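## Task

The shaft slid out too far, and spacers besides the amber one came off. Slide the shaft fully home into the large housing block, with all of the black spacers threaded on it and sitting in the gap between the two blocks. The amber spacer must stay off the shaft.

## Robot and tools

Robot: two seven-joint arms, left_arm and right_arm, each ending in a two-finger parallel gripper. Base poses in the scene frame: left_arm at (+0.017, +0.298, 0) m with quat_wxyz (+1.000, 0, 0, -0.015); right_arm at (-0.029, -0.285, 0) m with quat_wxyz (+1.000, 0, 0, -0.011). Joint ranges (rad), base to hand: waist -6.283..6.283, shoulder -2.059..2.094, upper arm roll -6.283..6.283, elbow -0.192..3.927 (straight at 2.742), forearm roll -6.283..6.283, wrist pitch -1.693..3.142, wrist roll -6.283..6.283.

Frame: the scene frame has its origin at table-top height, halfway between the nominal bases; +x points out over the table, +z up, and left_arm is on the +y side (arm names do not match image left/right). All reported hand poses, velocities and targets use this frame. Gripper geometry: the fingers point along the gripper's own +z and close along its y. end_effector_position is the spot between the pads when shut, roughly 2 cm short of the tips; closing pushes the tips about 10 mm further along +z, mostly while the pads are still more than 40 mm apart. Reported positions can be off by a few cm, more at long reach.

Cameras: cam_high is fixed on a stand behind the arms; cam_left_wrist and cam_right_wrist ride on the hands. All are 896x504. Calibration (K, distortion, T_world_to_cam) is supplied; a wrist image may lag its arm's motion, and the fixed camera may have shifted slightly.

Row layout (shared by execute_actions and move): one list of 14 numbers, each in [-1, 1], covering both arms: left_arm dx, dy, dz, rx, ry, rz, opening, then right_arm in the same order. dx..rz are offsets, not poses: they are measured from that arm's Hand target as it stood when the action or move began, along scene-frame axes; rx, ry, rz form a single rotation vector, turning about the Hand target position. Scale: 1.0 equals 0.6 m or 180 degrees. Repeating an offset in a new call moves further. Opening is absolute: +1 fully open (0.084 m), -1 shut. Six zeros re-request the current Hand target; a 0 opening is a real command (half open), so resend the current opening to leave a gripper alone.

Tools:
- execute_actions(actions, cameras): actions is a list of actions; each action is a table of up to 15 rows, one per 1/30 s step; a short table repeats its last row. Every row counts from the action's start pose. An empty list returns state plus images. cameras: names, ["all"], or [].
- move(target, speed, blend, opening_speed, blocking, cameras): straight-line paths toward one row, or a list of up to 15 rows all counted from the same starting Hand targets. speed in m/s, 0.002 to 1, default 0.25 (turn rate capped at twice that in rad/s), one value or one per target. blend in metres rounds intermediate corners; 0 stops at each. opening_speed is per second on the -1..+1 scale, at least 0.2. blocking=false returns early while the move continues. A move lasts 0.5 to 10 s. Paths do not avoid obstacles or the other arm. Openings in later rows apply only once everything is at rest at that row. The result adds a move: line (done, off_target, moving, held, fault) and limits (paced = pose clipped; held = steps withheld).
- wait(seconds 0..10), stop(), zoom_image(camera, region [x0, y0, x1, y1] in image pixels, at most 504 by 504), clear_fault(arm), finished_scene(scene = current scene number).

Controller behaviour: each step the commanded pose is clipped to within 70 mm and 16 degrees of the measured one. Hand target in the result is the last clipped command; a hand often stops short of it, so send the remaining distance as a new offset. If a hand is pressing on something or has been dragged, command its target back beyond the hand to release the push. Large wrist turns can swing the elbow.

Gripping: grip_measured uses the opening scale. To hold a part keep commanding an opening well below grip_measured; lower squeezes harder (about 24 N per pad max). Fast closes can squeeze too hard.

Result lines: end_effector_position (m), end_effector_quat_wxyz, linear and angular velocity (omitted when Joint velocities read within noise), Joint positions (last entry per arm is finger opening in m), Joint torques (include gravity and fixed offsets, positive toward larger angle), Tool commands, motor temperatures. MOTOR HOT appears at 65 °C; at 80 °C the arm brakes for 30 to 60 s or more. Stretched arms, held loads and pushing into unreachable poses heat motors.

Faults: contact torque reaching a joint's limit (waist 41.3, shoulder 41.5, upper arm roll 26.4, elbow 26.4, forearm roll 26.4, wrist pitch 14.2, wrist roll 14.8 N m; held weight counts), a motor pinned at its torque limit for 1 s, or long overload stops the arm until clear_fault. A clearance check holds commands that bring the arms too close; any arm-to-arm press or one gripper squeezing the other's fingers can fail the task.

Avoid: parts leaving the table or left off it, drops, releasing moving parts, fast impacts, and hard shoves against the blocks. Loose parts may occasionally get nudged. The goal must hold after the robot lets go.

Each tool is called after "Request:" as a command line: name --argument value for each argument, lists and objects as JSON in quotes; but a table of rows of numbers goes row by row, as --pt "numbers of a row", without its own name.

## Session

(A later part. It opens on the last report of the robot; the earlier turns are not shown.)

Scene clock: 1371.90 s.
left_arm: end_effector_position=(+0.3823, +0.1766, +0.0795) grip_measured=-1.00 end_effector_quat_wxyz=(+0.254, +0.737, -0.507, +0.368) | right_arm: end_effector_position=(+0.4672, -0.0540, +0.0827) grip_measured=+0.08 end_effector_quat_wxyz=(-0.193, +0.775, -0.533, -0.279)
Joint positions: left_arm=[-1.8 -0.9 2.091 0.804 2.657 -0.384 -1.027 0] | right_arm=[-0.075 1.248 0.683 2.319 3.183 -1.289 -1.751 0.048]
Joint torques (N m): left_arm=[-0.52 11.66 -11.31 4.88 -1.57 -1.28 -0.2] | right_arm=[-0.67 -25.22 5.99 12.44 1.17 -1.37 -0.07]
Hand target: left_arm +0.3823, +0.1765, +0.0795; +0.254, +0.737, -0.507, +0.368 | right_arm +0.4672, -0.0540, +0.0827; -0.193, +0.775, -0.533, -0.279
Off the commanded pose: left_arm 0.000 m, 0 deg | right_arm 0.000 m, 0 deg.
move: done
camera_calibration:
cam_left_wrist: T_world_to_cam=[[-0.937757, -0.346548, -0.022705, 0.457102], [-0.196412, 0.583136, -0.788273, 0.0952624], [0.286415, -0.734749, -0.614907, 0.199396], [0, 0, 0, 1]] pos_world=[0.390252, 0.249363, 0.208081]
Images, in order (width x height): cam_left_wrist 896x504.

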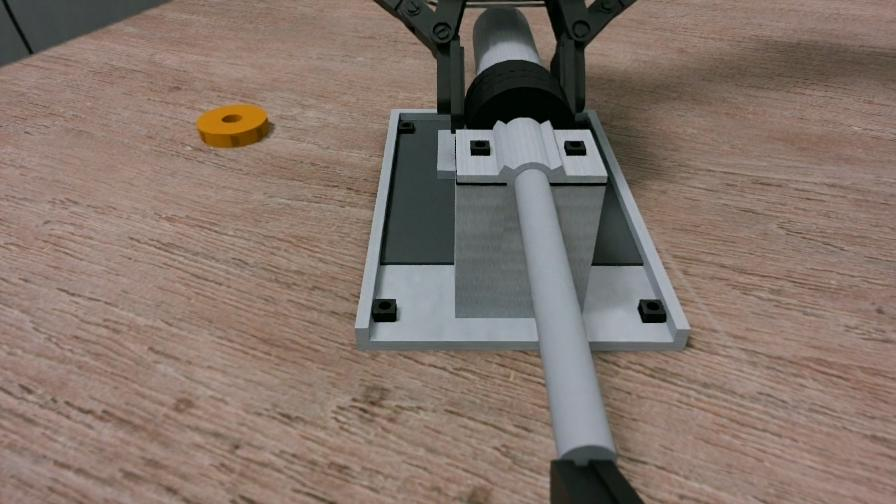

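Request:
move --target '[0.0018,-0.0047,0,0,0,0,-1,0,0,0,0,0,0,-0.5]' --speed 0.03

Request:
move --target '[0.0012,-0.0031,0,0,0,0,-1,0,0,0,0,0,0,-0.5]' --speed 0.03 --cameras '["cam_left_wrist"]'

Request:
zoom_image --camera "cam_left_wrist" --region '[440, 30, 620, 200]'

Scene clock: 1379.97 s.
left_arm: end_effector_position=(+0.3834, +0.1737, +0.0795) grip_measured=-1.00 end_effector_quat_wxyz=(+0.254, +0.737, -0.507, +0.368) | right_arm: end_effector_position=(+0.4672, -0.0540, +0.0827) grip_measured=+0.08 end_effector_quat_wxyz=(-0.193, +0.775, -0.533, -0.279)
Joint positions: left_arm=[-1.807 -0.902 2.089 0.805 2.654 -0.378 -1.029 0] | right_arm=[-0.075 1.248 0.683 2.319 3.183 -1.289 -1.751 0.048]
Joint torques (N m): left_arm=[-1 11.38 -11.74 5.06 -1.76 -1.34 -0.11] | right_arm=[-0.7 -25.05 6.15 12.48 0.99 -1.39 -0.13]
Hand target: left_arm +0.3834, +0.1737, +0.0795; +0.254, +0.737, -0.507, +0.368 | right_arm +0.4672, -0.0540, +0.0827; -0.193, +0.775, -0.533, -0.279
Off the commanded pose: left_arm 0.000 m, 0 deg | right_arm 0.000 m, 0 deg.
move: done

Scene clock: 1380.67 s.
left_arm: end_effector_position=(+0.3841, +0.1719, +0.0795) grip_measured=-1.00 end_effector_quat_wxyz=(+0.254, +0.737, -0.507, +0.368) | right_arm: end_effector_position=(+0.4672, -0.0540, +0.0827) grip_measured=+0.08 end_effector_quat_wxyz=(-0.193, +0.775, -0.533, -0.279)
Joint positions: left_arm=[-1.812 -0.903 2.088 0.806 2.651 -0.374 -1.03 0] | right_arm=[-0.075 1.248 0.683 2.319 3.183 -1.289 -1.751 0.048]
Joint torques (N m): left_arm=[-1.26 11.44 -11.84 5.09 -1.9 -1.26 -0.15] | right_arm=[-0.16 -25.14 6.04 12.36 0.95 -1.4 -0.1]
Hand target: left_arm +0.3841, +0.1719, +0.0795; +0.254, +0.737, -0.507, +0.368 | right_arm +0.4672, -0.0540, +0.0827; -0.193, +0.775, -0.533, -0.279
Off the commanded pose: left_arm 0.000 m, 0 deg | right_arm 0.000 m, 0 deg.
move: done
camera_calibration:
cam_left_wrist: T_world_to_cam=[[-0.937757, -0.346548, -0.022705, 0.457196], [-0.196412, 0.583136, -0.788273, 0.0982984], [0.286415, -0.734749, -0.614907, 0.195501], [0, 0, 0, 1]] pos_world=[0.392052, 0.244763, 0.208081]
Images, in order (width x height): cam_left_wrist 896x504.

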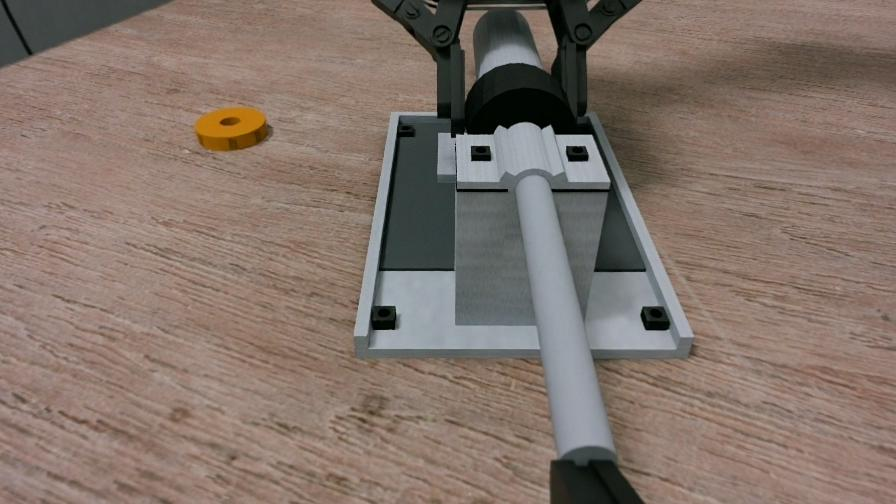

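Scaled by 2.800 from the camera's 896x504 image, which has a finer 1280x720 frame.

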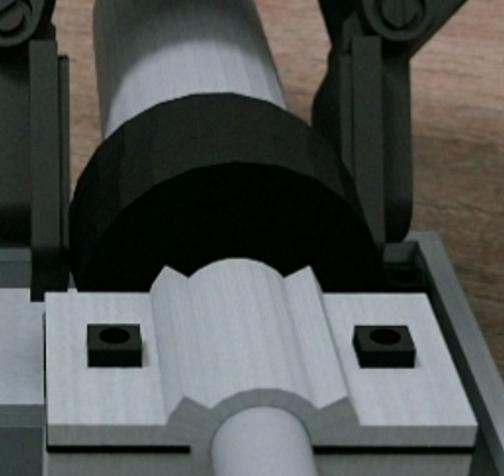

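Request:
move --target '[0.0012,-0.0031,0,0,0,0,-1,0,0,0,0,0,0,-0.5]' --speed 0.03

Request:
move --target '[0.0012,-0.0031,0,0,0,0,-1,0,0,0,0,0,0,-0.5]' --speed 0.03 --cameras '["cam_left_wrist"]'

Request:
zoom_image --camera "cam_left_wrist" --region '[440, 30, 620, 200]'

Scene clock: 1386.30 s.
left_arm: end_effector_position=(+0.3848, +0.1701, +0.0794) grip_measured=-1.00 end_effector_quat_wxyz=(+0.254, +0.737, -0.507, +0.368) | right_arm: end_effector_position=(+0.4672, -0.0542, +0.0827) grip_measured=+0.08 end_effector_quat_wxyz=(-0.193, +0.775, -0.533, -0.279)
Joint positions: left_arm=[-1.817 -0.904 2.087 0.807 2.649 -0.37 -1.032 0] | right_arm=[-0.075 1.248 0.683 2.319 3.183 -1.29 -1.751 0.048]
Joint torques (N m): left_arm=[-7.06 9.15 -15.74 3.13 -2.91 -0.71 -0.23] | right_arm=[9.12 -24.76 10.01 10.62 3.61 -0.85 0.05]
Hand target: left_arm +0.3848, +0.1700, +0.0795; +0.254, +0.737, -0.507, +0.368 | right_arm +0.4672, -0.0540, +0.0827; -0.193, +0.775, -0.533, -0.279
Off the commanded pose: left_arm 0.000 m, 0 deg | right_arm 0.000 m, 0 deg.
move: done

Scene clock: 1387.00 s.
left_arm: end_effector_position=(+0.3855, +0.1680, +0.0795) grip_measured=-1.00 end_effector_quat_wxyz=(+0.254, +0.737, -0.507, +0.368) | right_arm: end_effector_position=(+0.4670, -0.0539, +0.0829) grip_measured=+0.09 end_effector_quat_wxyz=(-0.193, +0.775, -0.533, -0.279)
Joint positions: left_arm=[-1.822 -0.906 2.086 0.807 2.647 -0.366 -1.033 0] | right_arm=[-0.075 1.248 0.683 2.319 3.183 -1.29 -1.751 0.048]
Joint torques (N m): left_arm=[-2.51 11.21 -13.14 4.56 -2.05 -1.18 -0.12] | right_arm=[2.15 -21.57 4.95 12.67 0.51 2.43 0.41]
Hand target: left_arm +0.3855, +0.1681, +0.0795; +0.254, +0.737, -0.507, +0.368 | right_arm +0.4672, -0.0540, +0.0827; -0.193, +0.775, -0.533, -0.279
Off the commanded pose: left_arm 0.000 m, 0 deg | right_arm 0.000 m, 0 deg.
move: done
camera_calibration:
cam_left_wrist: T_world_to_cam=[[-0.93783, -0.346348, -0.0227755, 0.457153], [-0.196203, 0.583113, -0.788342, 0.100785], [0.286321, -0.734862, -0.614816, 0.192279], [0, 0, 0, 1]] pos_world=[0.393452, 0.240863, 0.208081]
Images, in order (width x height): cam_left_wrist 896x504.

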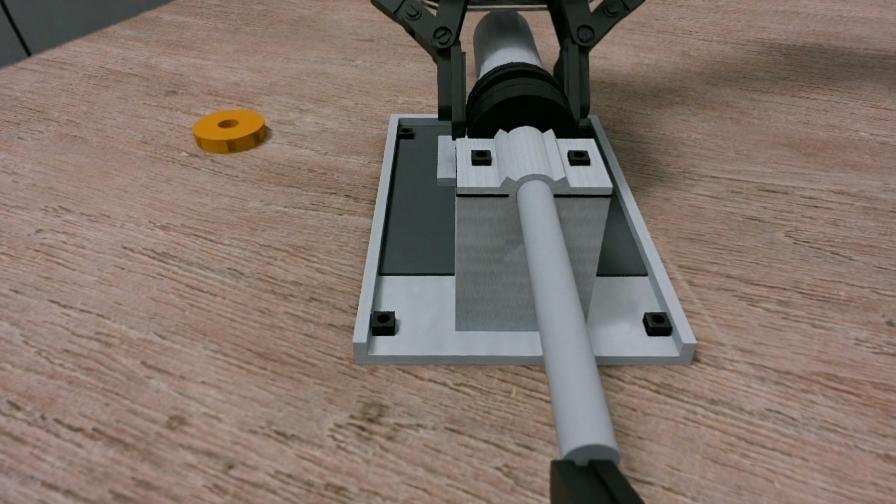

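Scaled by 2.800 from the camera's 896x504 image, which has a finer 1280x720 frame.

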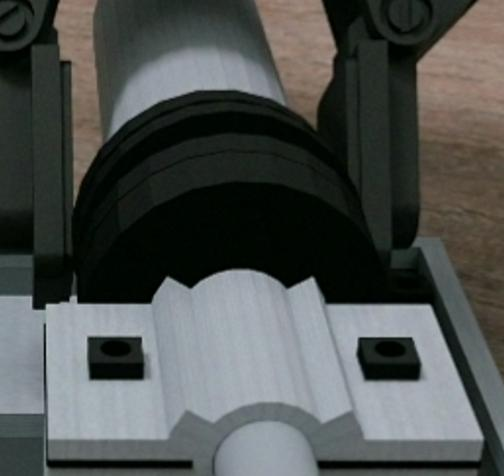

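Request:
execute_actions --actions '[]'

Request:
zoom_image --camera "cam_left_wrist" --region '[455, 50, 595, 150]'

Request:
zoom_image --camera "cam_high" --region '[410, 270, 470, 320]'

Scene clock: 1396.63 s.
left_arm: end_effector_position=(+0.3855, +0.1681, +0.0795) grip_measured=-1.00 end_effector_quat_wxyz=(+0.254, +0.737, -0.507, +0.368) | right_arm: end_effector_position=(+0.4672, -0.0540, +0.0827) grip_measured=+0.09 end_effector_quat_wxyz=(-0.193, +0.775, -0.533, -0.279)
Joint positions: left_arm=[-1.822 -0.906 2.086 0.807 2.647 -0.366 -1.033 0] | right_arm=[-0.075 1.248 0.683 2.319 3.183 -1.289 -1.751 0.048]
Joint velocities: within noise
Joint torques (N m): left_arm=[-0.99 11.93 -12.3 4.32 -1.6 -1.16 -0.05] | right_arm=[-0.02 -21.32 3.65 13.55 -0.31 3.16 0.49]
Motor temperatures (°C): left_arm=[33 40 46 43 41 39 38] | right_arm=[36 39 38 40 35 36 37]
Hand target: left_arm +0.3855, +0.1681, +0.0795; +0.254, +0.737, -0.507, +0.368 | right_arm +0.4672, -0.0540, +0.0827; -0.193, +0.775, -0.533, -0.279
Tool commands: left_gripper/opening=-1.0 right_gripper/opening=-0.5
Off the commanded pose: left_arm 0.000 m, 0 deg | right_arm 0.000 m, 0 deg.
camera_calibration:
cam_left_wrist: T_world_to_cam=[[-0.937757, -0.346548, -0.022705, 0.457192], [-0.196412, 0.583136, -0.788273, 0.100789], [0.286415, -0.734749, -0.614907, 0.192308], [0, 0, 0, 1]] pos_world=[0.393452, 0.240963, 0.208081]
cam_right_wrist: T_world_to_cam=[[-0.926961, -0.375117, -0.0055307, 0.445582], [-0.290254, 0.707757, 0.644075, 0.186799], [-0.237689, 0.598638, -0.764942, 0.340131], [0, 0, 0, 1]] pos_world=[0.548102, -0.168678, 0.142332]

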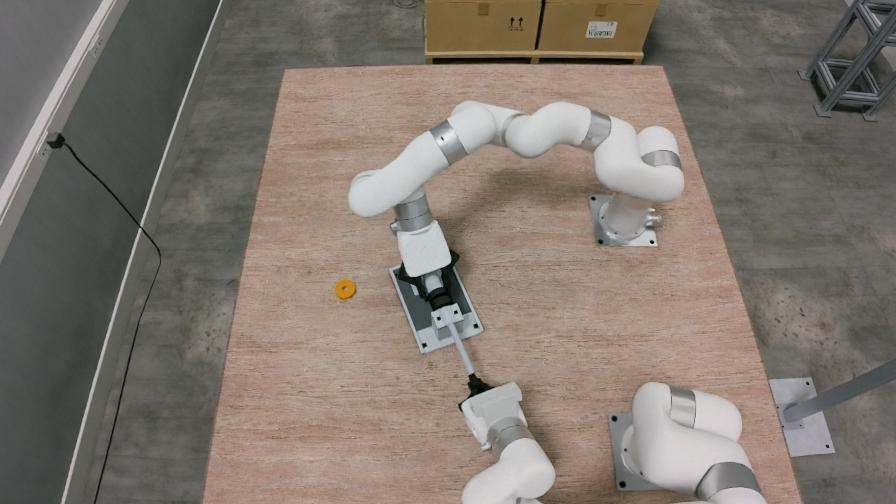

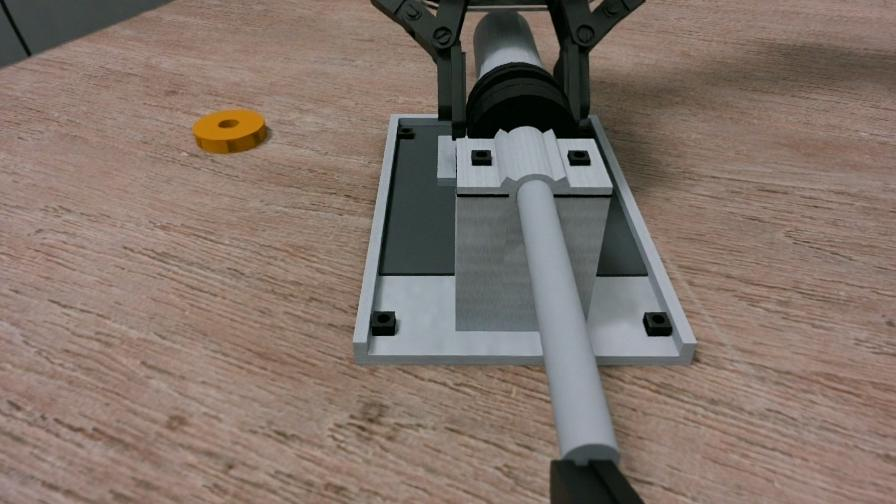

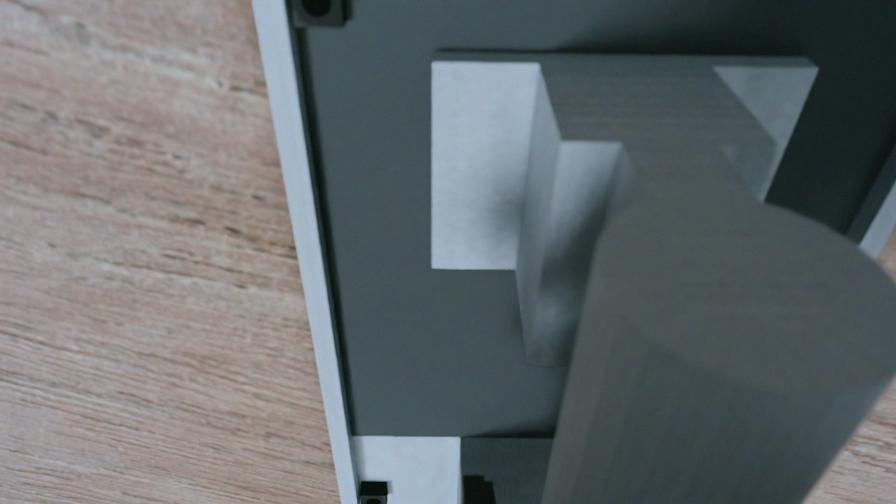

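Scaled by 3.600 from the camera's 896x504 image, which has a finer 1280x720 frame.

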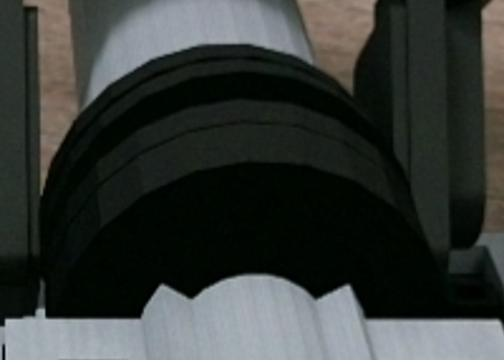

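Scaled by 8.400 from the camera's 896x504 image, which has a finer 1280x720 frame.

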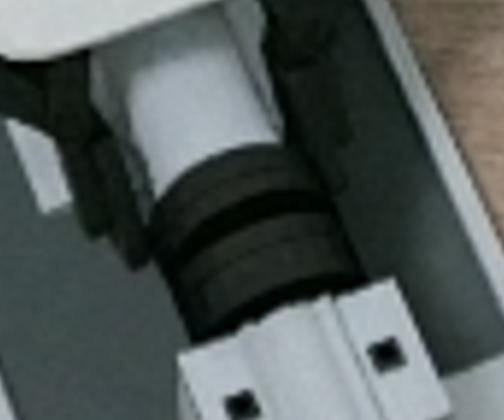

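Request:
move --target '[0.0012,-0.0031,0,0,0,0,-1,0,0,0.0012,0,0,0,-0.5]' --speed 0.03 --cameras '["cam_left_wrist","cam_high"]'

Request:
zoom_image --camera "cam_left_wrist" --region '[455, 50, 595, 150]'

Request:
zoom_image --camera "cam_high" --region '[410, 270, 470, 320]'

Scene clock: 1410.57 s.
left_arm: end_effector_position=(+0.3863, +0.1663, +0.0795) grip_measured=-1.00 end_effector_quat_wxyz=(+0.254, +0.737, -0.507, +0.368) | right_arm: end_effector_position=(+0.4672, -0.0540, +0.0834) grip_measured=+0.09 end_effector_quat_wxyz=(-0.193, +0.775, -0.533, -0.279)
Joint positions: left_arm=[-1.827 -0.907 2.085 0.808 2.645 -0.362 -1.035 0] | right_arm=[-0.075 1.247 0.683 2.319 3.183 -1.29 -1.751 0.048]
Joint torques (N m): left_arm=[-3.71 10.26 -14.38 4.89 -2.53 -1.02 -0.17] | right_arm=[5.48 -23.62 7.2 12.86 1.66 2.08 0.56]
Hand target: left_arm +0.3863, +0.1663, +0.0795; +0.254, +0.737, -0.507, +0.368 | right_arm +0.4672, -0.0540, +0.0834; -0.193, +0.775, -0.533, -0.279
Off the commanded pose: left_arm 0.000 m, 0 deg | right_arm 0.000 m, 0 deg.
move: done
camera_calibration:
cam_left_wrist: T_world_to_cam=[[-0.937767, -0.346524, -0.0226839, 0.457218], [-0.196396, 0.583094, -0.788308, 0.101988], [0.286394, -0.734795, -0.614862, 0.190794], [0, 0, 0, 1]] pos_world=[0.394152, 0.239163, 0.208081]
Images, in order (width x height): cam_high 896x504, cam_left_wrist 896x504.

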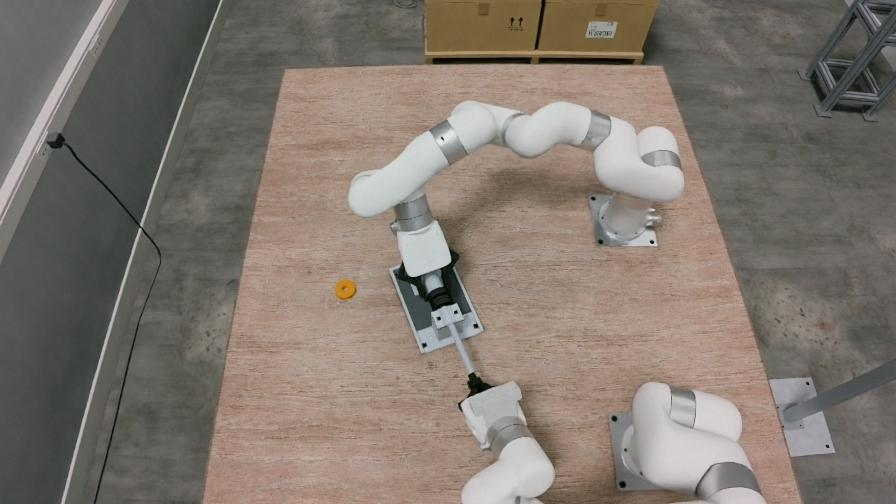

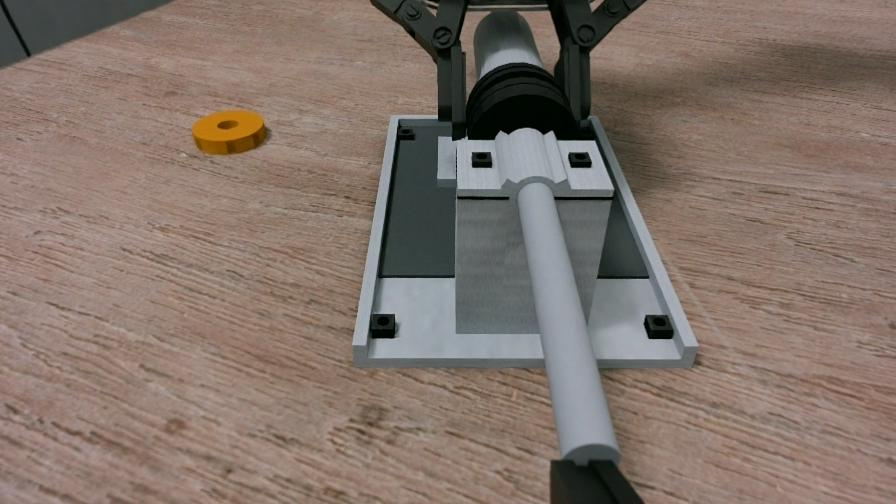

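Scaled by 3.600 from the camera's 896x504 image, which has a finer 1280x720 frame.

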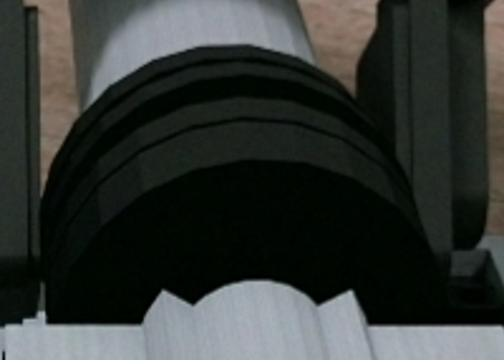

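Scaled by 8.400 from the camera's 896x504 image, which has a finer 1280x720 frame.

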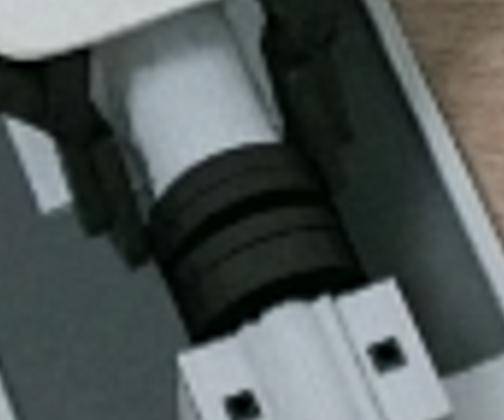

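Request:
move --pt "0.0006 -0.0016 0 0 0 0 -1 0 0 0.0020 0 0 0 -0.5" --pt "0.0006 -0.0016 0 0 0 0 -1 0 0 -0.0025 0 0 0 -0.5" --pt "0.0006 -0.0016 0 0 0 0 -1 0.0016 0.0006 -0.0004 0 0 0 -0.5" --pt "0.0006 -0.0016 0 0 0 0 -1 -0.0016 -0.0006 -0.0004 0 0 0 -0.5" --pt "0.0006 -0.0016 0 0 0 0 -1 0 0 -0.0004 0 0 0 -0.5" --speed 0.03 --cameras '["cam_left_wrist","cam_high"]'

Request:
zoom_image --camera "cam_left_wrist" --region '[455, 50, 595, 150]'

Request:
zoom_image --camera "cam_high" --region '[410, 270, 470, 320]'

Scene clock: 1425.27 s.
left_arm: end_effector_position=(+0.3866, +0.1653, +0.0795) grip_measured=-1.00 end_effector_quat_wxyz=(+0.254, +0.737, -0.507, +0.368) | right_arm: end_effector_position=(+0.4671, -0.0541, +0.0832) grip_measured=+0.08 end_effector_quat_wxyz=(-0.193, +0.775, -0.533, -0.279)
Joint positions: left_arm=[-1.83 -0.907 2.085 0.808 2.644 -0.36 -1.035 0] | right_arm=[-0.075 1.247 0.683 2.319 3.183 -1.29 -1.751 0.048]
Joint torques (N m): left_arm=[0.19 11.9 -11.45 5.08 -1.35 -1.48 0] | right_arm=[1.89 -24.54 5.9 15.1 1.04 0.89 0.47]
Hand target: left_arm +0.3866, +0.1653, +0.0795; +0.254, +0.737, -0.507, +0.368 | right_arm +0.4672, -0.0540, +0.0832; -0.193, +0.775, -0.533, -0.279
Off the commanded pose: left_arm 0.000 m, 0 deg | right_arm 0.000 m, 0 deg.
move: done
camera_calibration:
cam_left_wrist: T_world_to_cam=[[-0.937767, -0.346524, -0.0226839, 0.457247], [-0.196396, 0.583094, -0.788308, 0.102649], [0.286394, -0.734795, -0.614862, 0.189945], [0, 0, 0, 1]] pos_world=[0.394552, 0.238163, 0.208081]
Images, in order (width x height): cam_high 896x504, cam_left_wrist 896x504.

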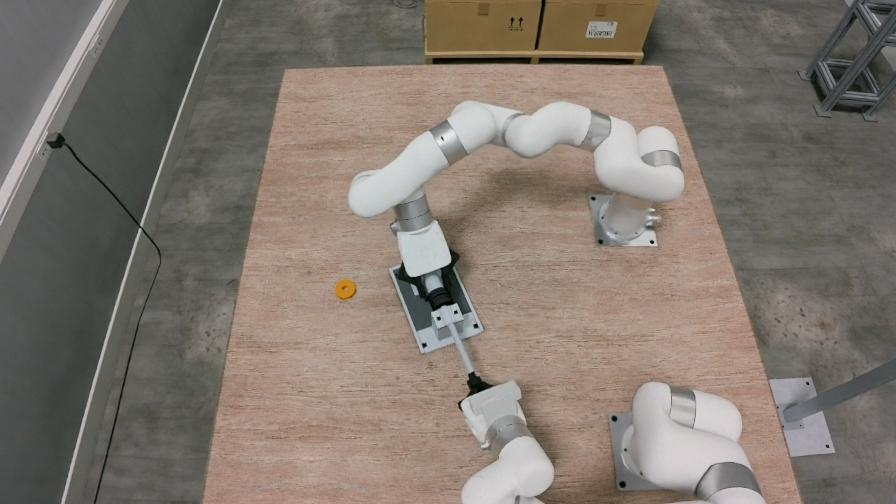

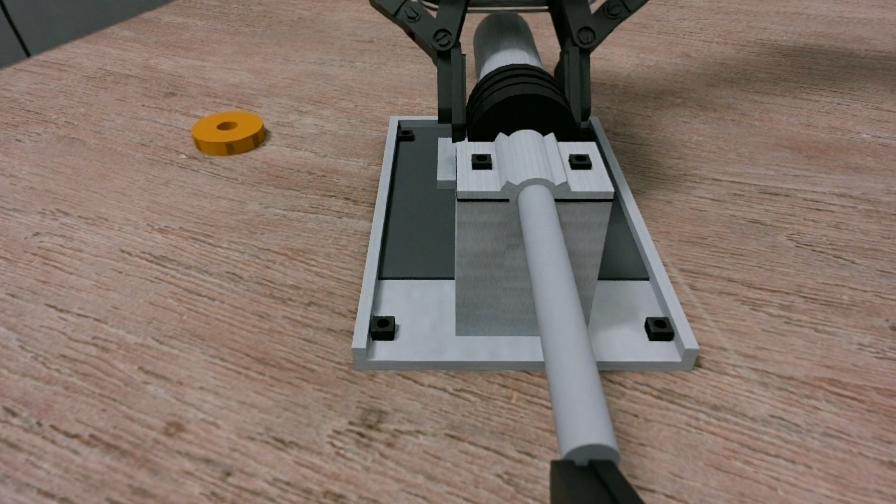

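Scaled by 3.600 from the camera's 896x504 image, which has a finer 1280x720 frame.

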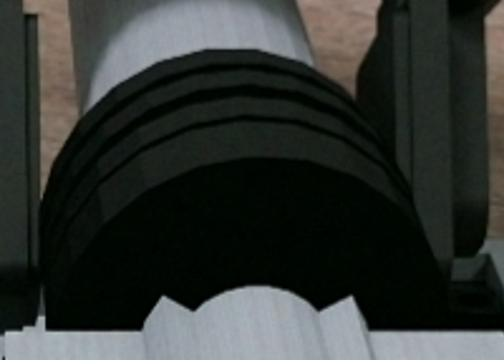

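Scaled by 8.400 from the camera's 896x504 image, which has a finer 1280x720 frame.

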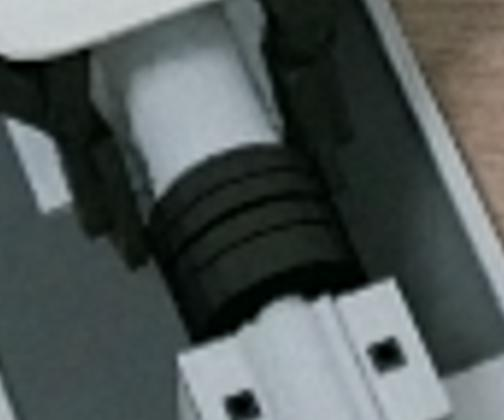

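Request:
move --target '[0.0018,-0.0047,0,0,0,0,-1,0,0,0,0,0,0,-0.5]' --speed 0.02 --cameras '["cam_left_wrist"]'

Request:
zoom_image --camera "cam_left_wrist" --region '[430, 30, 630, 170]'

Scene clock: 1441.20 s.
left_arm: end_effector_position=(+0.3877, +0.1625, +0.0795) grip_measured=-1.00 end_effector_quat_wxyz=(+0.254, +0.737, -0.507, +0.368) | right_arm: end_effector_position=(+0.4672, -0.0540, +0.0832) grip_measured=+0.08 end_effector_quat_wxyz=(-0.193, +0.775, -0.533, -0.279)
Joint positions: left_arm=[-1.838 -0.909 2.083 0.81 2.641 -0.354 -1.038 0] | right_arm=[-0.075 1.247 0.683 2.319 3.183 -1.29 -1.751 0.048]
Joint torques (N m): left_arm=[-3.37 10.55 -13.69 4.91 -2.25 -1.02 -0.18] | right_arm=[2.97 -23.22 6.01 13.72 1.22 2.27 0.46]
Hand target: left_arm +0.3877, +0.1625, +0.0795; +0.254, +0.737, -0.507, +0.368 | right_arm +0.4672, -0.0540, +0.0832; -0.193, +0.775, -0.533, -0.279
Off the commanded pose: left_arm 0.000 m, 0 deg | right_arm 0.000 m, 0 deg.
move: done
camera_calibration:
cam_left_wrist: T_world_to_cam=[[-0.937767, -0.346524, -0.0226839, 0.457214], [-0.196396, 0.583094, -0.788308, 0.104478], [0.286394, -0.734795, -0.614862, 0.187601], [0, 0, 0, 1]] pos_world=[0.395552, 0.235363, 0.208081]
Images, in order (width x height): cam_left_wrist 896x504.

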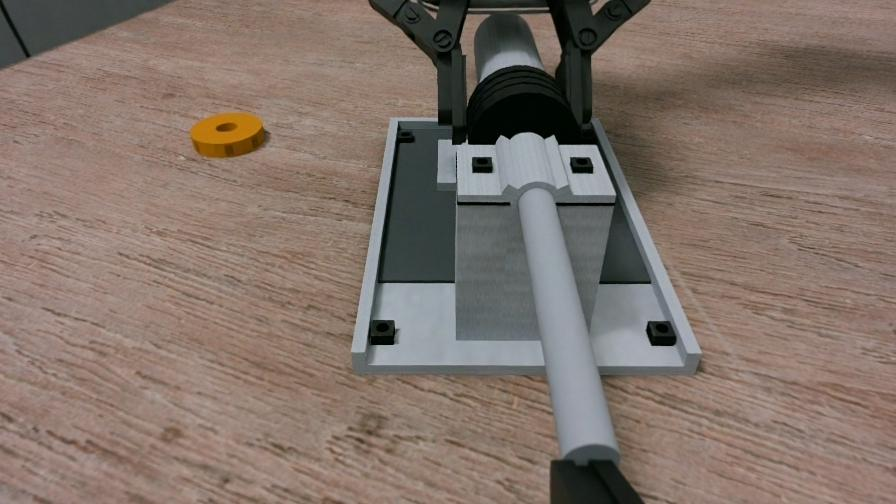

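Scaled by 2.520 from the camera's 896x504 image, which has a finer 1280x720 frame.

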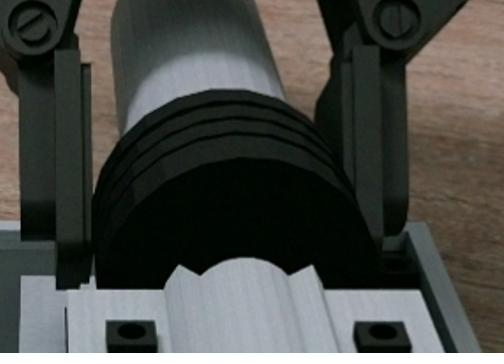

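Request:
move --pt "0 0 0 0 0 0 -1 0 0 0.0025 0 0 0 -0.5" --pt "0.0006 -0.0015 0 0 0 0 -1 0 0 -0.0025 0 0 0 -0.5" --pt "0.0006 -0.0015 0 0 0 0 -1 0.0016 0.0006 0 0 0 0 -0.5" --pt "0.0012 -0.0031 0 0 0 0 -1 -0.0016 -0.0006 0 0 0 0 -0.5" --pt "0.0012 -0.0031 0 0 0 0 -1 0 0 0 0 0 0 -0.5" --speed 0.02 --cameras '[]'

Request:
move --target '[0.0012,-0.0031,0,0,0,0,-1,0,0,0,0,0,0,-0.5]' --speed 0.02 --cameras '[]'

Scene clock: 1450.20 s.
left_arm: end_effector_position=(+0.3884, +0.1606, +0.0795) grip_measured=-1.00 end_effector_quat_wxyz=(+0.254, +0.737, -0.507, +0.368) | right_arm: end_effector_position=(+0.4671, -0.0540, +0.0832) grip_measured=+0.08 end_effector_quat_wxyz=(-0.193, +0.775, -0.533, -0.279)
Joint positions: left_arm=[-1.843 -0.911 2.082 0.811 2.639 -0.35 -1.039 0] | right_arm=[-0.075 1.247 0.683 2.319 3.183 -1.29 -1.751 0.048]
Joint torques (N m): left_arm=[0.17 12.21 -11.37 5.21 -1.44 -1.35 -0.18] | right_arm=[1.07 -26.34 6.74 16.54 1.67 -0.07 0.43]
Hand target: left_arm +0.3884, +0.1606, +0.0795; +0.254, +0.737, -0.507, +0.368 | right_arm +0.4672, -0.0540, +0.0832; -0.193, +0.775, -0.533, -0.279
Off the commanded pose: left_arm 0.000 m, 0 deg | right_arm 0.000 m, 0 deg.
move: done
No camera images: "cameras" was empty.

Scene clock: 1450.90 s.
left_arm: end_effector_position=(+0.3891, +0.1588, +0.0795) grip_measured=-1.00 end_effector_quat_wxyz=(+0.254, +0.737, -0.507, +0.368) | right_arm: end_effector_position=(+0.4672, -0.0541, +0.0832) grip_measured=+0.08 end_effector_quat_wxyz=(-0.193, +0.775, -0.533, -0.279)
Joint positions: left_arm=[-1.848 -0.912 2.081 0.812 2.637 -0.346 -1.04 0] | right_arm=[-0.075 1.247 0.683 2.319 3.183 -1.29 -1.751 0.048]
Joint torques (N m): left_arm=[-3.03 10.79 -13.54 4.67 -2.19 -1.11 -0.09] | right_arm=[1.33 -26.3 7.65 15.71 2.36 0.4 0.36]
Hand target: left_arm +0.3891, +0.1588, +0.0795; +0.254, +0.737, -0.507, +0.368 | right_arm +0.4672, -0.0540, +0.0832; -0.193, +0.775, -0.533, -0.279
Off the commanded pose: left_arm 0.000 m, 0 deg | right_arm 0.000 m, 0 deg.
move: done
No camera images: "cameras" was empty.

Request:
move --target '[0.0018,-0.0047,0,0,0,0,-1,0,0,0,0,0,0,-0.5]' --speed 0.02 --cameras '[]'

Request:
move --target '[0.0012,-0.0031,0,0,0,0,-1,0,0,0,0,0,0,-0.5]' --speed 0.02 --cameras '["cam_left_wrist","cam_high"]'

Request:
zoom_image --camera "cam_left_wrist" --region '[430, 30, 630, 170]'

Scene clock: 1458.97 s.
left_arm: end_effector_position=(+0.3902, +0.1560, +0.0795) grip_measured=-1.00 end_effector_quat_wxyz=(+0.254, +0.737, -0.507, +0.368) | right_arm: end_effector_position=(+0.4672, -0.0540, +0.0832) grip_measured=+0.08 end_effector_quat_wxyz=(-0.193, +0.775, -0.533, -0.279)
Joint positions: left_arm=[-1.856 -0.914 2.08 0.813 2.634 -0.34 -1.043 0] | right_arm=[-0.075 1.247 0.683 2.319 3.183 -1.29 -1.751 0.048]
Joint torques (N m): left_arm=[-3.3 10.73 -13.62 4.61 -2.07 -1.1 -0.17] | right_arm=[1.45 -26.26 7.79 15.57 2.32 0.49 0.28]
Hand target: left_arm +0.3902, +0.1560, +0.0795; +0.254, +0.737, -0.507, +0.368 | right_arm +0.4672, -0.0540, +0.0832; -0.193, +0.775, -0.533, -0.279
Off the commanded pose: left_arm 0.000 m, 0 deg | right_arm 0.000 m, 0 deg.
move: done
No camera images: "cameras" was empty.

Scene clock: 1459.67 s.
left_arm: end_effector_position=(+0.3909, +0.1542, +0.0794) grip_measured=-1.00 end_effector_quat_wxyz=(+0.254, +0.737, -0.507, +0.368) | right_arm: end_effector_position=(+0.4672, -0.0540, +0.0832) grip_measured=+0.08 end_effector_quat_wxyz=(-0.193, +0.775, -0.533, -0.279)
Joint positions: left_arm=[-1.861 -0.915 2.079 0.814 2.632 -0.336 -1.044 0] | right_arm=[-0.075 1.247 0.683 2.319 3.183 -1.29 -1.751 0.048]
Joint torques (N m): left_arm=[-6.56 9.34 -15.32 3.8 -2.65 -0.74 -0.17] | right_arm=[1.38 -26.52 7.83 15.7 2.45 0.5 0.31]
Hand target: left_arm +0.3909, +0.1541, +0.0795; +0.254, +0.737, -0.507, +0.368 | right_arm +0.4672, -0.0540, +0.0832; -0.193, +0.775, -0.533, -0.279
Off the commanded pose: left_arm 0.000 m, 0 deg | right_arm 0.000 m, 0 deg.
move: done
camera_calibration:
cam_left_wrist: T_world_to_cam=[[-0.937712, -0.346672, -0.022688, 0.457445], [-0.196496, 0.58309, -0.788286, 0.110002], [0.286506, -0.734728, -0.61489, 0.180503], [0, 0, 0, 1]] pos_world=[0.398851, 0.227063, 0.208081]
Images, in order (width x height): cam_high 896x504, cam_left_wrist 896x504.

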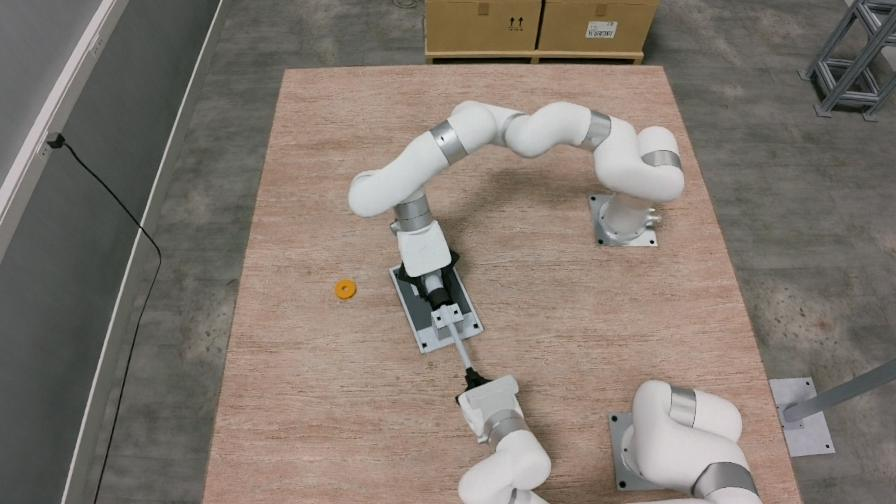

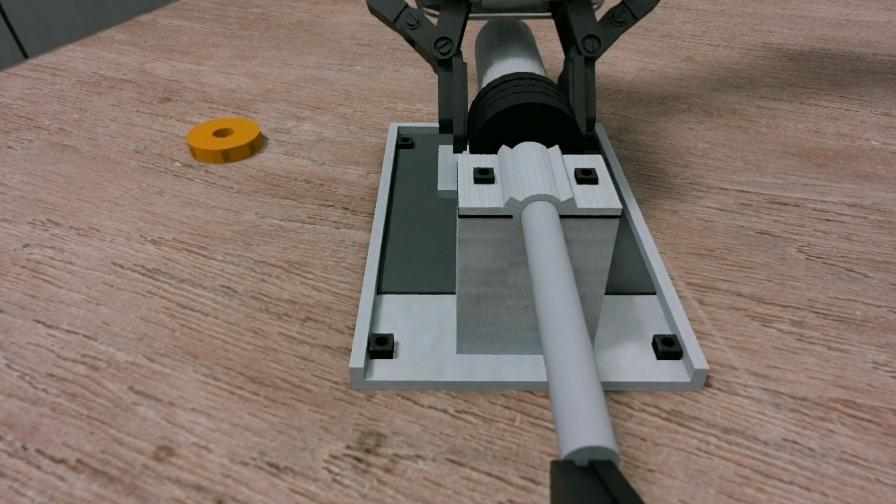

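Scaled by 2.520 from the camera's 896x504 image, which has a finer 1280x720 frame.

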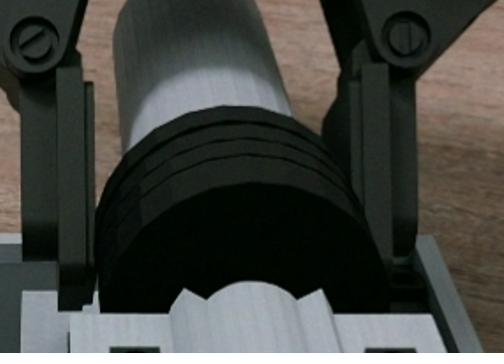

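Request:
move --pt "0 0 0 0 0 0 -1 0 0 0.0025 0 0 0 -0.5" --pt "0 0 0 0 0 0 -1 0 0 -0.0025 0 0 0 -0.5" --pt "0.0006 -0.0015 0 0 0 0 -1 0.0016 0.0006 0 0 0 0 -0.5" --pt "0.0006 -0.0015 0 0 0 0 -1 -0.0016 -0.0006 0 0 0 0 -0.5" --pt "0.0012 -0.0031 0 0 0 0 -1 0 0 0 0 0 0 -0.5" --speed 0.02 --cameras '[]'

Scene clock: 1468.63 s.
left_arm: end_effector_position=(+0.3917, +0.1523, +0.0795) grip_measured=-1.00 end_effector_quat_wxyz=(+0.254, +0.737, -0.507, +0.368) | right_arm: end_effector_position=(+0.4671, -0.0541, +0.0832) grip_measured=+0.08 end_effector_quat_wxyz=(-0.193, +0.775, -0.533, -0.279)
Joint positions: left_arm=[-1.866 -0.917 2.078 0.815 2.63 -0.332 -1.046 0] | right_arm=[-0.075 1.247 0.683 2.319 3.183 -1.29 -1.751 0.048]
Joint torques (N m): left_arm=[-2.08 11.23 -12.78 5.34 -1.91 -1.08 -0.14] | right_arm=[2.36 -26.25 7.42 16.79 2.16 0.67 0.47]
Hand target: left_arm +0.3917, +0.1522, +0.0795; +0.254, +0.737, -0.507, +0.368 | right_arm +0.4672, -0.0540, +0.0832; -0.193, +0.775, -0.533, -0.279
Off the commanded pose: left_arm 0.000 m, 0 deg | right_arm 0.000 m, 0 deg.
move: done
No camera images: "cameras" was empty.

Request:
move --target '[0.0012,-0.0031,0,0,0,0,-1,0,0,0,0,0,0,-0.5]' --speed 0.02 --cameras '[]'

Request:
move --target '[0.0012,-0.0031,0,0,0,0,-1,0,0,0,0,0,0,-0.5]' --speed 0.02 --cameras '[]'

Scene clock: 1473.00 s.
left_arm: end_effector_position=(+0.3924, +0.1504, +0.0795) grip_measured=-1.00 end_effector_quat_wxyz=(+0.254, +0.737, -0.507, +0.368) | right_arm: end_effector_position=(+0.4672, -0.0540, +0.0832) grip_measured=+0.08 end_effector_quat_wxyz=(-0.193, +0.775, -0.533, -0.279)
Joint positions: left_arm=[-1.872 -0.918 2.078 0.817 2.628 -0.328 -1.047 0] | right_arm=[-0.075 1.247 0.683 2.319 3.183 -1.29 -1.751 0.048]
Joint torques (N m): left_arm=[-2.22 11.03 -12.95 5.21 -2.01 -1.11 -0.16] | right_arm=[2.32 -26.41 7.74 17.04 2.24 0.84 0.5]
Hand target: left_arm +0.3924, +0.1504, +0.0795; +0.254, +0.737, -0.507, +0.368 | right_arm +0.4672, -0.0540, +0.0832; -0.193, +0.775, -0.533, -0.279
Off the commanded pose: left_arm 0.000 m, 0 deg | right_arm 0.000 m, 0 deg.
move: done
No camera images: "cameras" was empty.

Scene clock: 1473.70 s.
left_arm: end_effector_position=(+0.3931, +0.1485, +0.0795) grip_measured=-1.00 end_effector_quat_wxyz=(+0.254, +0.737, -0.507, +0.368) | right_arm: end_effector_position=(+0.4672, -0.0540, +0.0832) grip_measured=+0.08 end_effector_quat_wxyz=(-0.193, +0.775, -0.533, -0.279)
Joint positions: left_arm=[-1.877 -0.919 2.077 0.818 2.626 -0.324 -1.048 0] | right_arm=[-0.075 1.247 0.683 2.319 3.183 -1.29 -1.751 0.048]
Joint torques (N m): left_arm=[-2.11 11.09 -13.02 5.27 -2 -1.13 -0.16] | right_arm=[2.41 -26.48 7.65 16.87 2.33 0.89 0.53]
Hand target: left_arm +0.3931, +0.1485, +0.0795; +0.254, +0.737, -0.507, +0.368 | right_arm +0.4672, -0.0540, +0.0832; -0.193, +0.775, -0.533, -0.279
Off the commanded pose: left_arm 0.000 m, 0 deg | right_arm 0.000 m, 0 deg.
move: done
No camera images: "cameras" was empty.

Request:
move --target '[0.003,-0.0078,0,0,0,0,-1,0,0,0,0,0,0,-0.5]' --speed 0.02 --cameras '[]'

Request:
move --target '[0.003,-0.0078,0,0,0,0,-1,0,0,0,0,0,0,-0.5]' --speed 0.02 --cameras '["cam_left_wrist"]'

Request:
zoom_image --camera "cam_left_wrist" --region '[430, 30, 630, 190]'

Scene clock: 1478.67 s.
left_arm: end_effector_position=(+0.3949, +0.1439, +0.0795) grip_measured=-1.00 end_effector_quat_wxyz=(+0.254, +0.737, -0.507, +0.368) | right_arm: end_effector_position=(+0.4672, -0.0540, +0.0832) grip_measured=+0.08 end_effector_quat_wxyz=(-0.193, +0.775, -0.533, -0.279)
Joint positions: left_arm=[-1.89 -0.922 2.075 0.821 2.62 -0.315 -1.052 0] | right_arm=[-0.075 1.247 0.683 2.319 3.183 -1.29 -1.751 0.048]
Joint torques (N m): left_arm=[-2.36 11.07 -13.1 5.36 -1.91 -1.08 -0.15] | right_arm=[2.18 -26.72 7.64 16.77 2.35 0.85 0.49]
Hand target: left_arm +0.3949, +0.1438, +0.0795; +0.254, +0.737, -0.507, +0.368 | right_arm +0.4672, -0.0540, +0.0832; -0.193, +0.775, -0.533, -0.279
Off the commanded pose: left_arm 0.000 m, 0 deg | right_arm 0.000 m, 0 deg.
move: done
No camera images: "cameras" was empty.

Scene clock: 1479.40 s.
left_arm: end_effector_position=(+0.3967, +0.1392, +0.0795) grip_measured=-1.00 end_effector_quat_wxyz=(+0.254, +0.737, -0.507, +0.368) | right_arm: end_effector_position=(+0.4672, -0.0540, +0.0832) grip_measured=+0.08 end_effector_quat_wxyz=(-0.193, +0.775, -0.533, -0.279)
Joint positions: left_arm=[-1.904 -0.926 2.073 0.824 2.615 -0.305 -1.056 0] | right_arm=[-0.075 1.247 0.683 2.319 3.183 -1.29 -1.751 0.048]
Joint torques (N m): left_arm=[-1.93 11.32 -13.11 5.43 -1.98 -1.07 -0.18] | right_arm=[2.2 -26.76 7.79 16.77 2.36 0.89 0.6]
Hand target: left_arm +0.3967, +0.1392, +0.0795; +0.254, +0.737, -0.507, +0.368 | right_arm +0.4672, -0.0540, +0.0832; -0.193, +0.775, -0.533, -0.279
Off the commanded pose: left_arm 0.000 m, 0 deg | right_arm 0.000 m, 0 deg.
move: done
camera_calibration:
cam_left_wrist: T_world_to_cam=[[-0.937757, -0.346548, -0.022705, 0.457586], [-0.196412, 0.583136, -0.788273, 0.119822], [0.286415, -0.734749, -0.614907, 0.167894], [0, 0, 0, 1]] pos_world=[0.404552, 0.212063, 0.208081]
Images, in order (width x height): cam_left_wrist 896x504.

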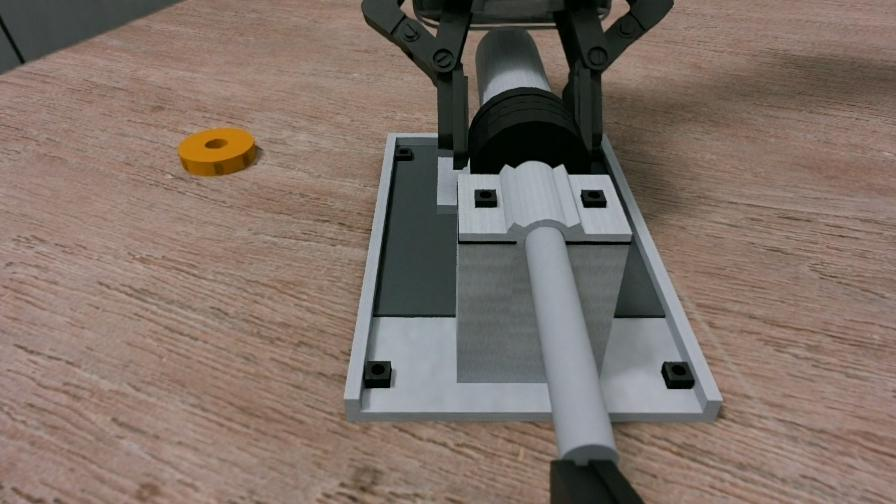

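Scaled by 2.520 from the camera's 896x504 image, which has a finer 1280x720 frame.

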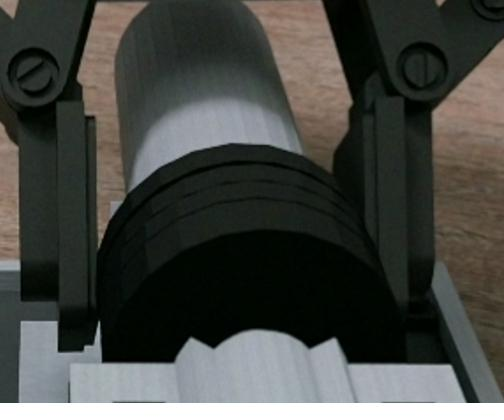

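Request:
move --target '[0,0,0,0,0,0,-1,0,0,0,0,0,0,0.4]' --opening_speed 0.5 --cameras '["cam_left_wrist"]'

Request:
zoom_image --camera "cam_left_wrist" --region '[430, 30, 630, 190]'

Scene clock: 1485.90 s.
left_arm: end_effector_position=(+0.3967, +0.1392, +0.0795) grip_measured=-1.00 end_effector_quat_wxyz=(+0.254, +0.737, -0.507, +0.368) | right_arm: end_effector_position=(+0.4672, -0.0540, +0.0832) grip_measured=+0.39 end_effector_quat_wxyz=(-0.193, +0.775, -0.533, -0.279)
Joint positions: left_arm=[-1.904 -0.926 2.073 0.825 2.615 -0.305 -1.056 0] | right_arm=[-0.075 1.247 0.683 2.319 3.183 -1.29 -1.751 0.061]
Joint torques (N m): left_arm=[0.68 12.66 -11.46 5.1 -1.13 -1.48 -0.12] | right_arm=[-0.62 -24.36 5.44 12.43 0.83 -1.62 -0.06]
Hand target: left_arm +0.3967, +0.1392, +0.0795; +0.254, +0.737, -0.507, +0.368 | right_arm +0.4672, -0.0540, +0.0832; -0.193, +0.775, -0.533, -0.279
Off the commanded pose: left_arm 0.000 m, 0 deg | right_arm 0.000 m, 0 deg.
move: done
camera_calibration:
cam_left_wrist: T_world_to_cam=[[-0.937767, -0.346524, -0.0226839, 0.457639], [-0.196396, 0.583094, -0.788308, 0.11991], [0.286394, -0.734795, -0.614862, 0.1678], [0, 0, 0, 1]] pos_world=[0.404652, 0.211963, 0.208081]
Images, in order (width x height): cam_left_wrist 896x504.

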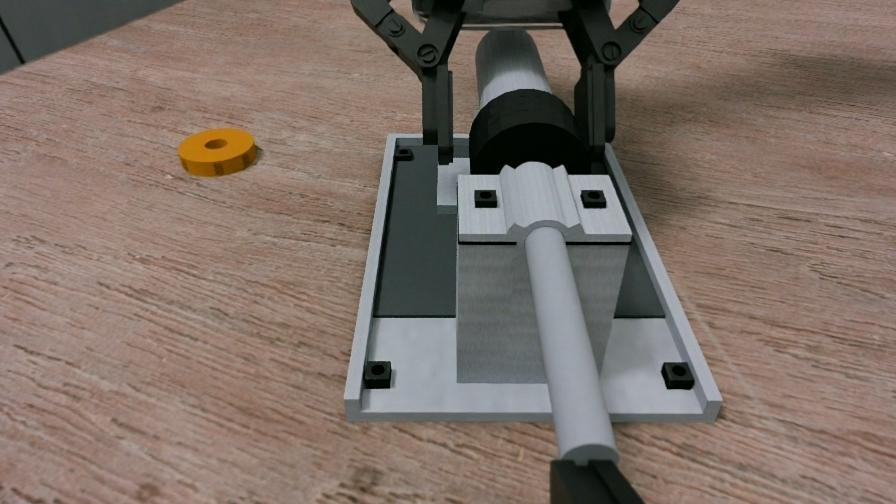

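Scaled by 2.520 from the camera's 896x504 image, which has a finer 1280x720 frame.

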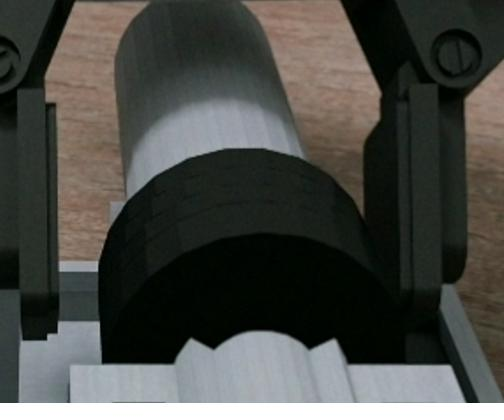

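Request:
move --pt "0 0 0 0 0 0 -1 0.023 -0.06 0.077 0 0 0 0.4" --pt "0 0 0 0 0 0 -1 0.07 -0.17 0.3 0 0 0 0.4" --speed '[0.05,0.2]' --blend '[0.01,0]' --cameras '["cam_left_wrist","cam_high"]'

Request:
zoom_image --camera "cam_left_wrist" --region '[430, 30, 630, 190]'

Scene clock: 1499.43 s.
left_arm: end_effector_position=(+0.3967, +0.1392, +0.0795) grip_measured=-1.00 end_effector_quat_wxyz=(+0.254, +0.737, -0.507, +0.368) | right_arm: end_effector_position=(+0.5081, -0.1560, +0.2628) grip_measured=+0.39 end_effector_quat_wxyz=(-0.266, +0.754, -0.561, -0.214)
Joint positions: left_arm=[-1.904 -0.926 2.073 0.825 2.615 -0.305 -1.056 0] | right_arm=[-0.144 1.111 0.689 2.707 3.227 -1.613 -1.701 0.061]
Joint torques (N m): left_arm=[0.94 12.82 -11.74 5.1 -1.13 -1.43 0.03] | right_arm=[1.32 -24.84 2.79 12.77 0.85 -1.14 -0.1]
Hand target: left_arm +0.3967, +0.1392, +0.0795; +0.254, +0.737, -0.507, +0.368 | right_arm +0.5092, -0.1560, +0.2632; -0.193, +0.775, -0.533, -0.279
Off the commanded pose: left_arm 0.000 m, 0 deg | right_arm 0.001 m, 12 deg.
elbow stopped short (right arm): the move would have taken joint 4 (elbow) straighter than the controller allows.
move: off_target (right_arm)
camera_calibration:
cam_left_wrist: T_world_to_cam=[[-0.937757, -0.346548, -0.022705, 0.457645], [-0.196412, 0.583136, -0.788273, 0.1199], [0.286415, -0.734749, -0.614907, 0.167792], [0, 0, 0, 1]] pos_world=[0.404652, 0.211963, 0.208081]
Images, in order (width x height): cam_high 896x504, cam_left_wrist 896x504.

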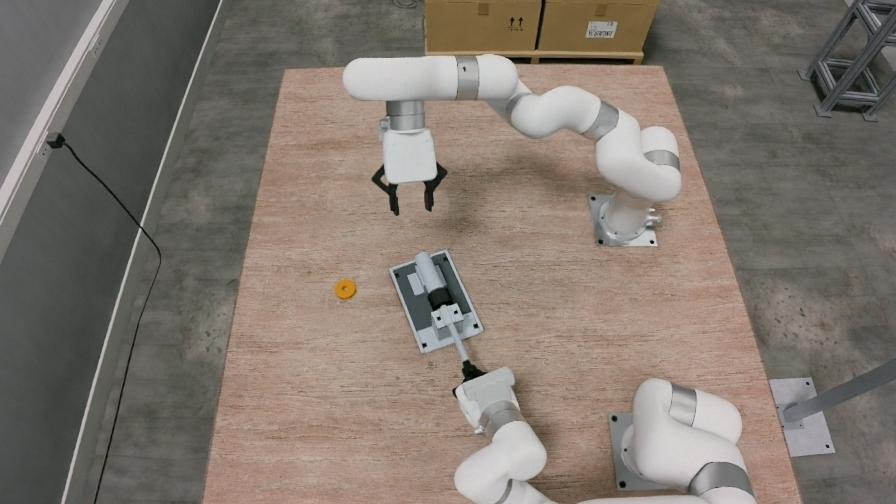

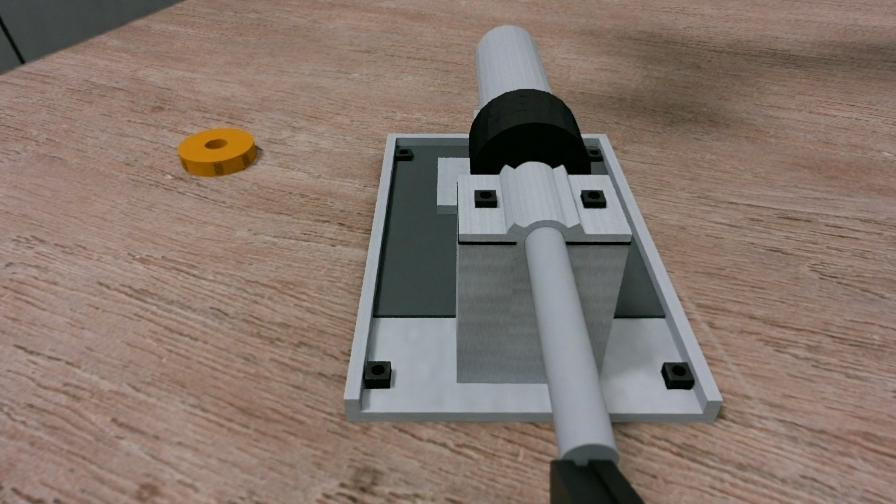

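Scaled by 2.520 from the camera's 896x504 image, which has a finer 1280x720 frame.

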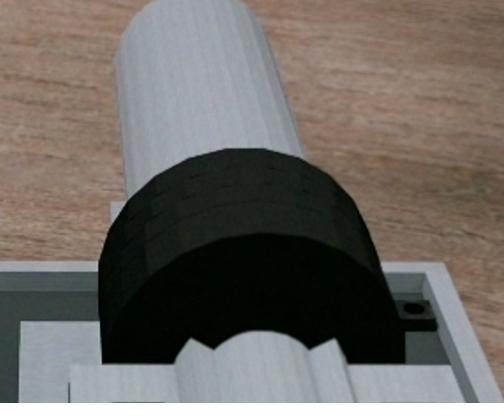

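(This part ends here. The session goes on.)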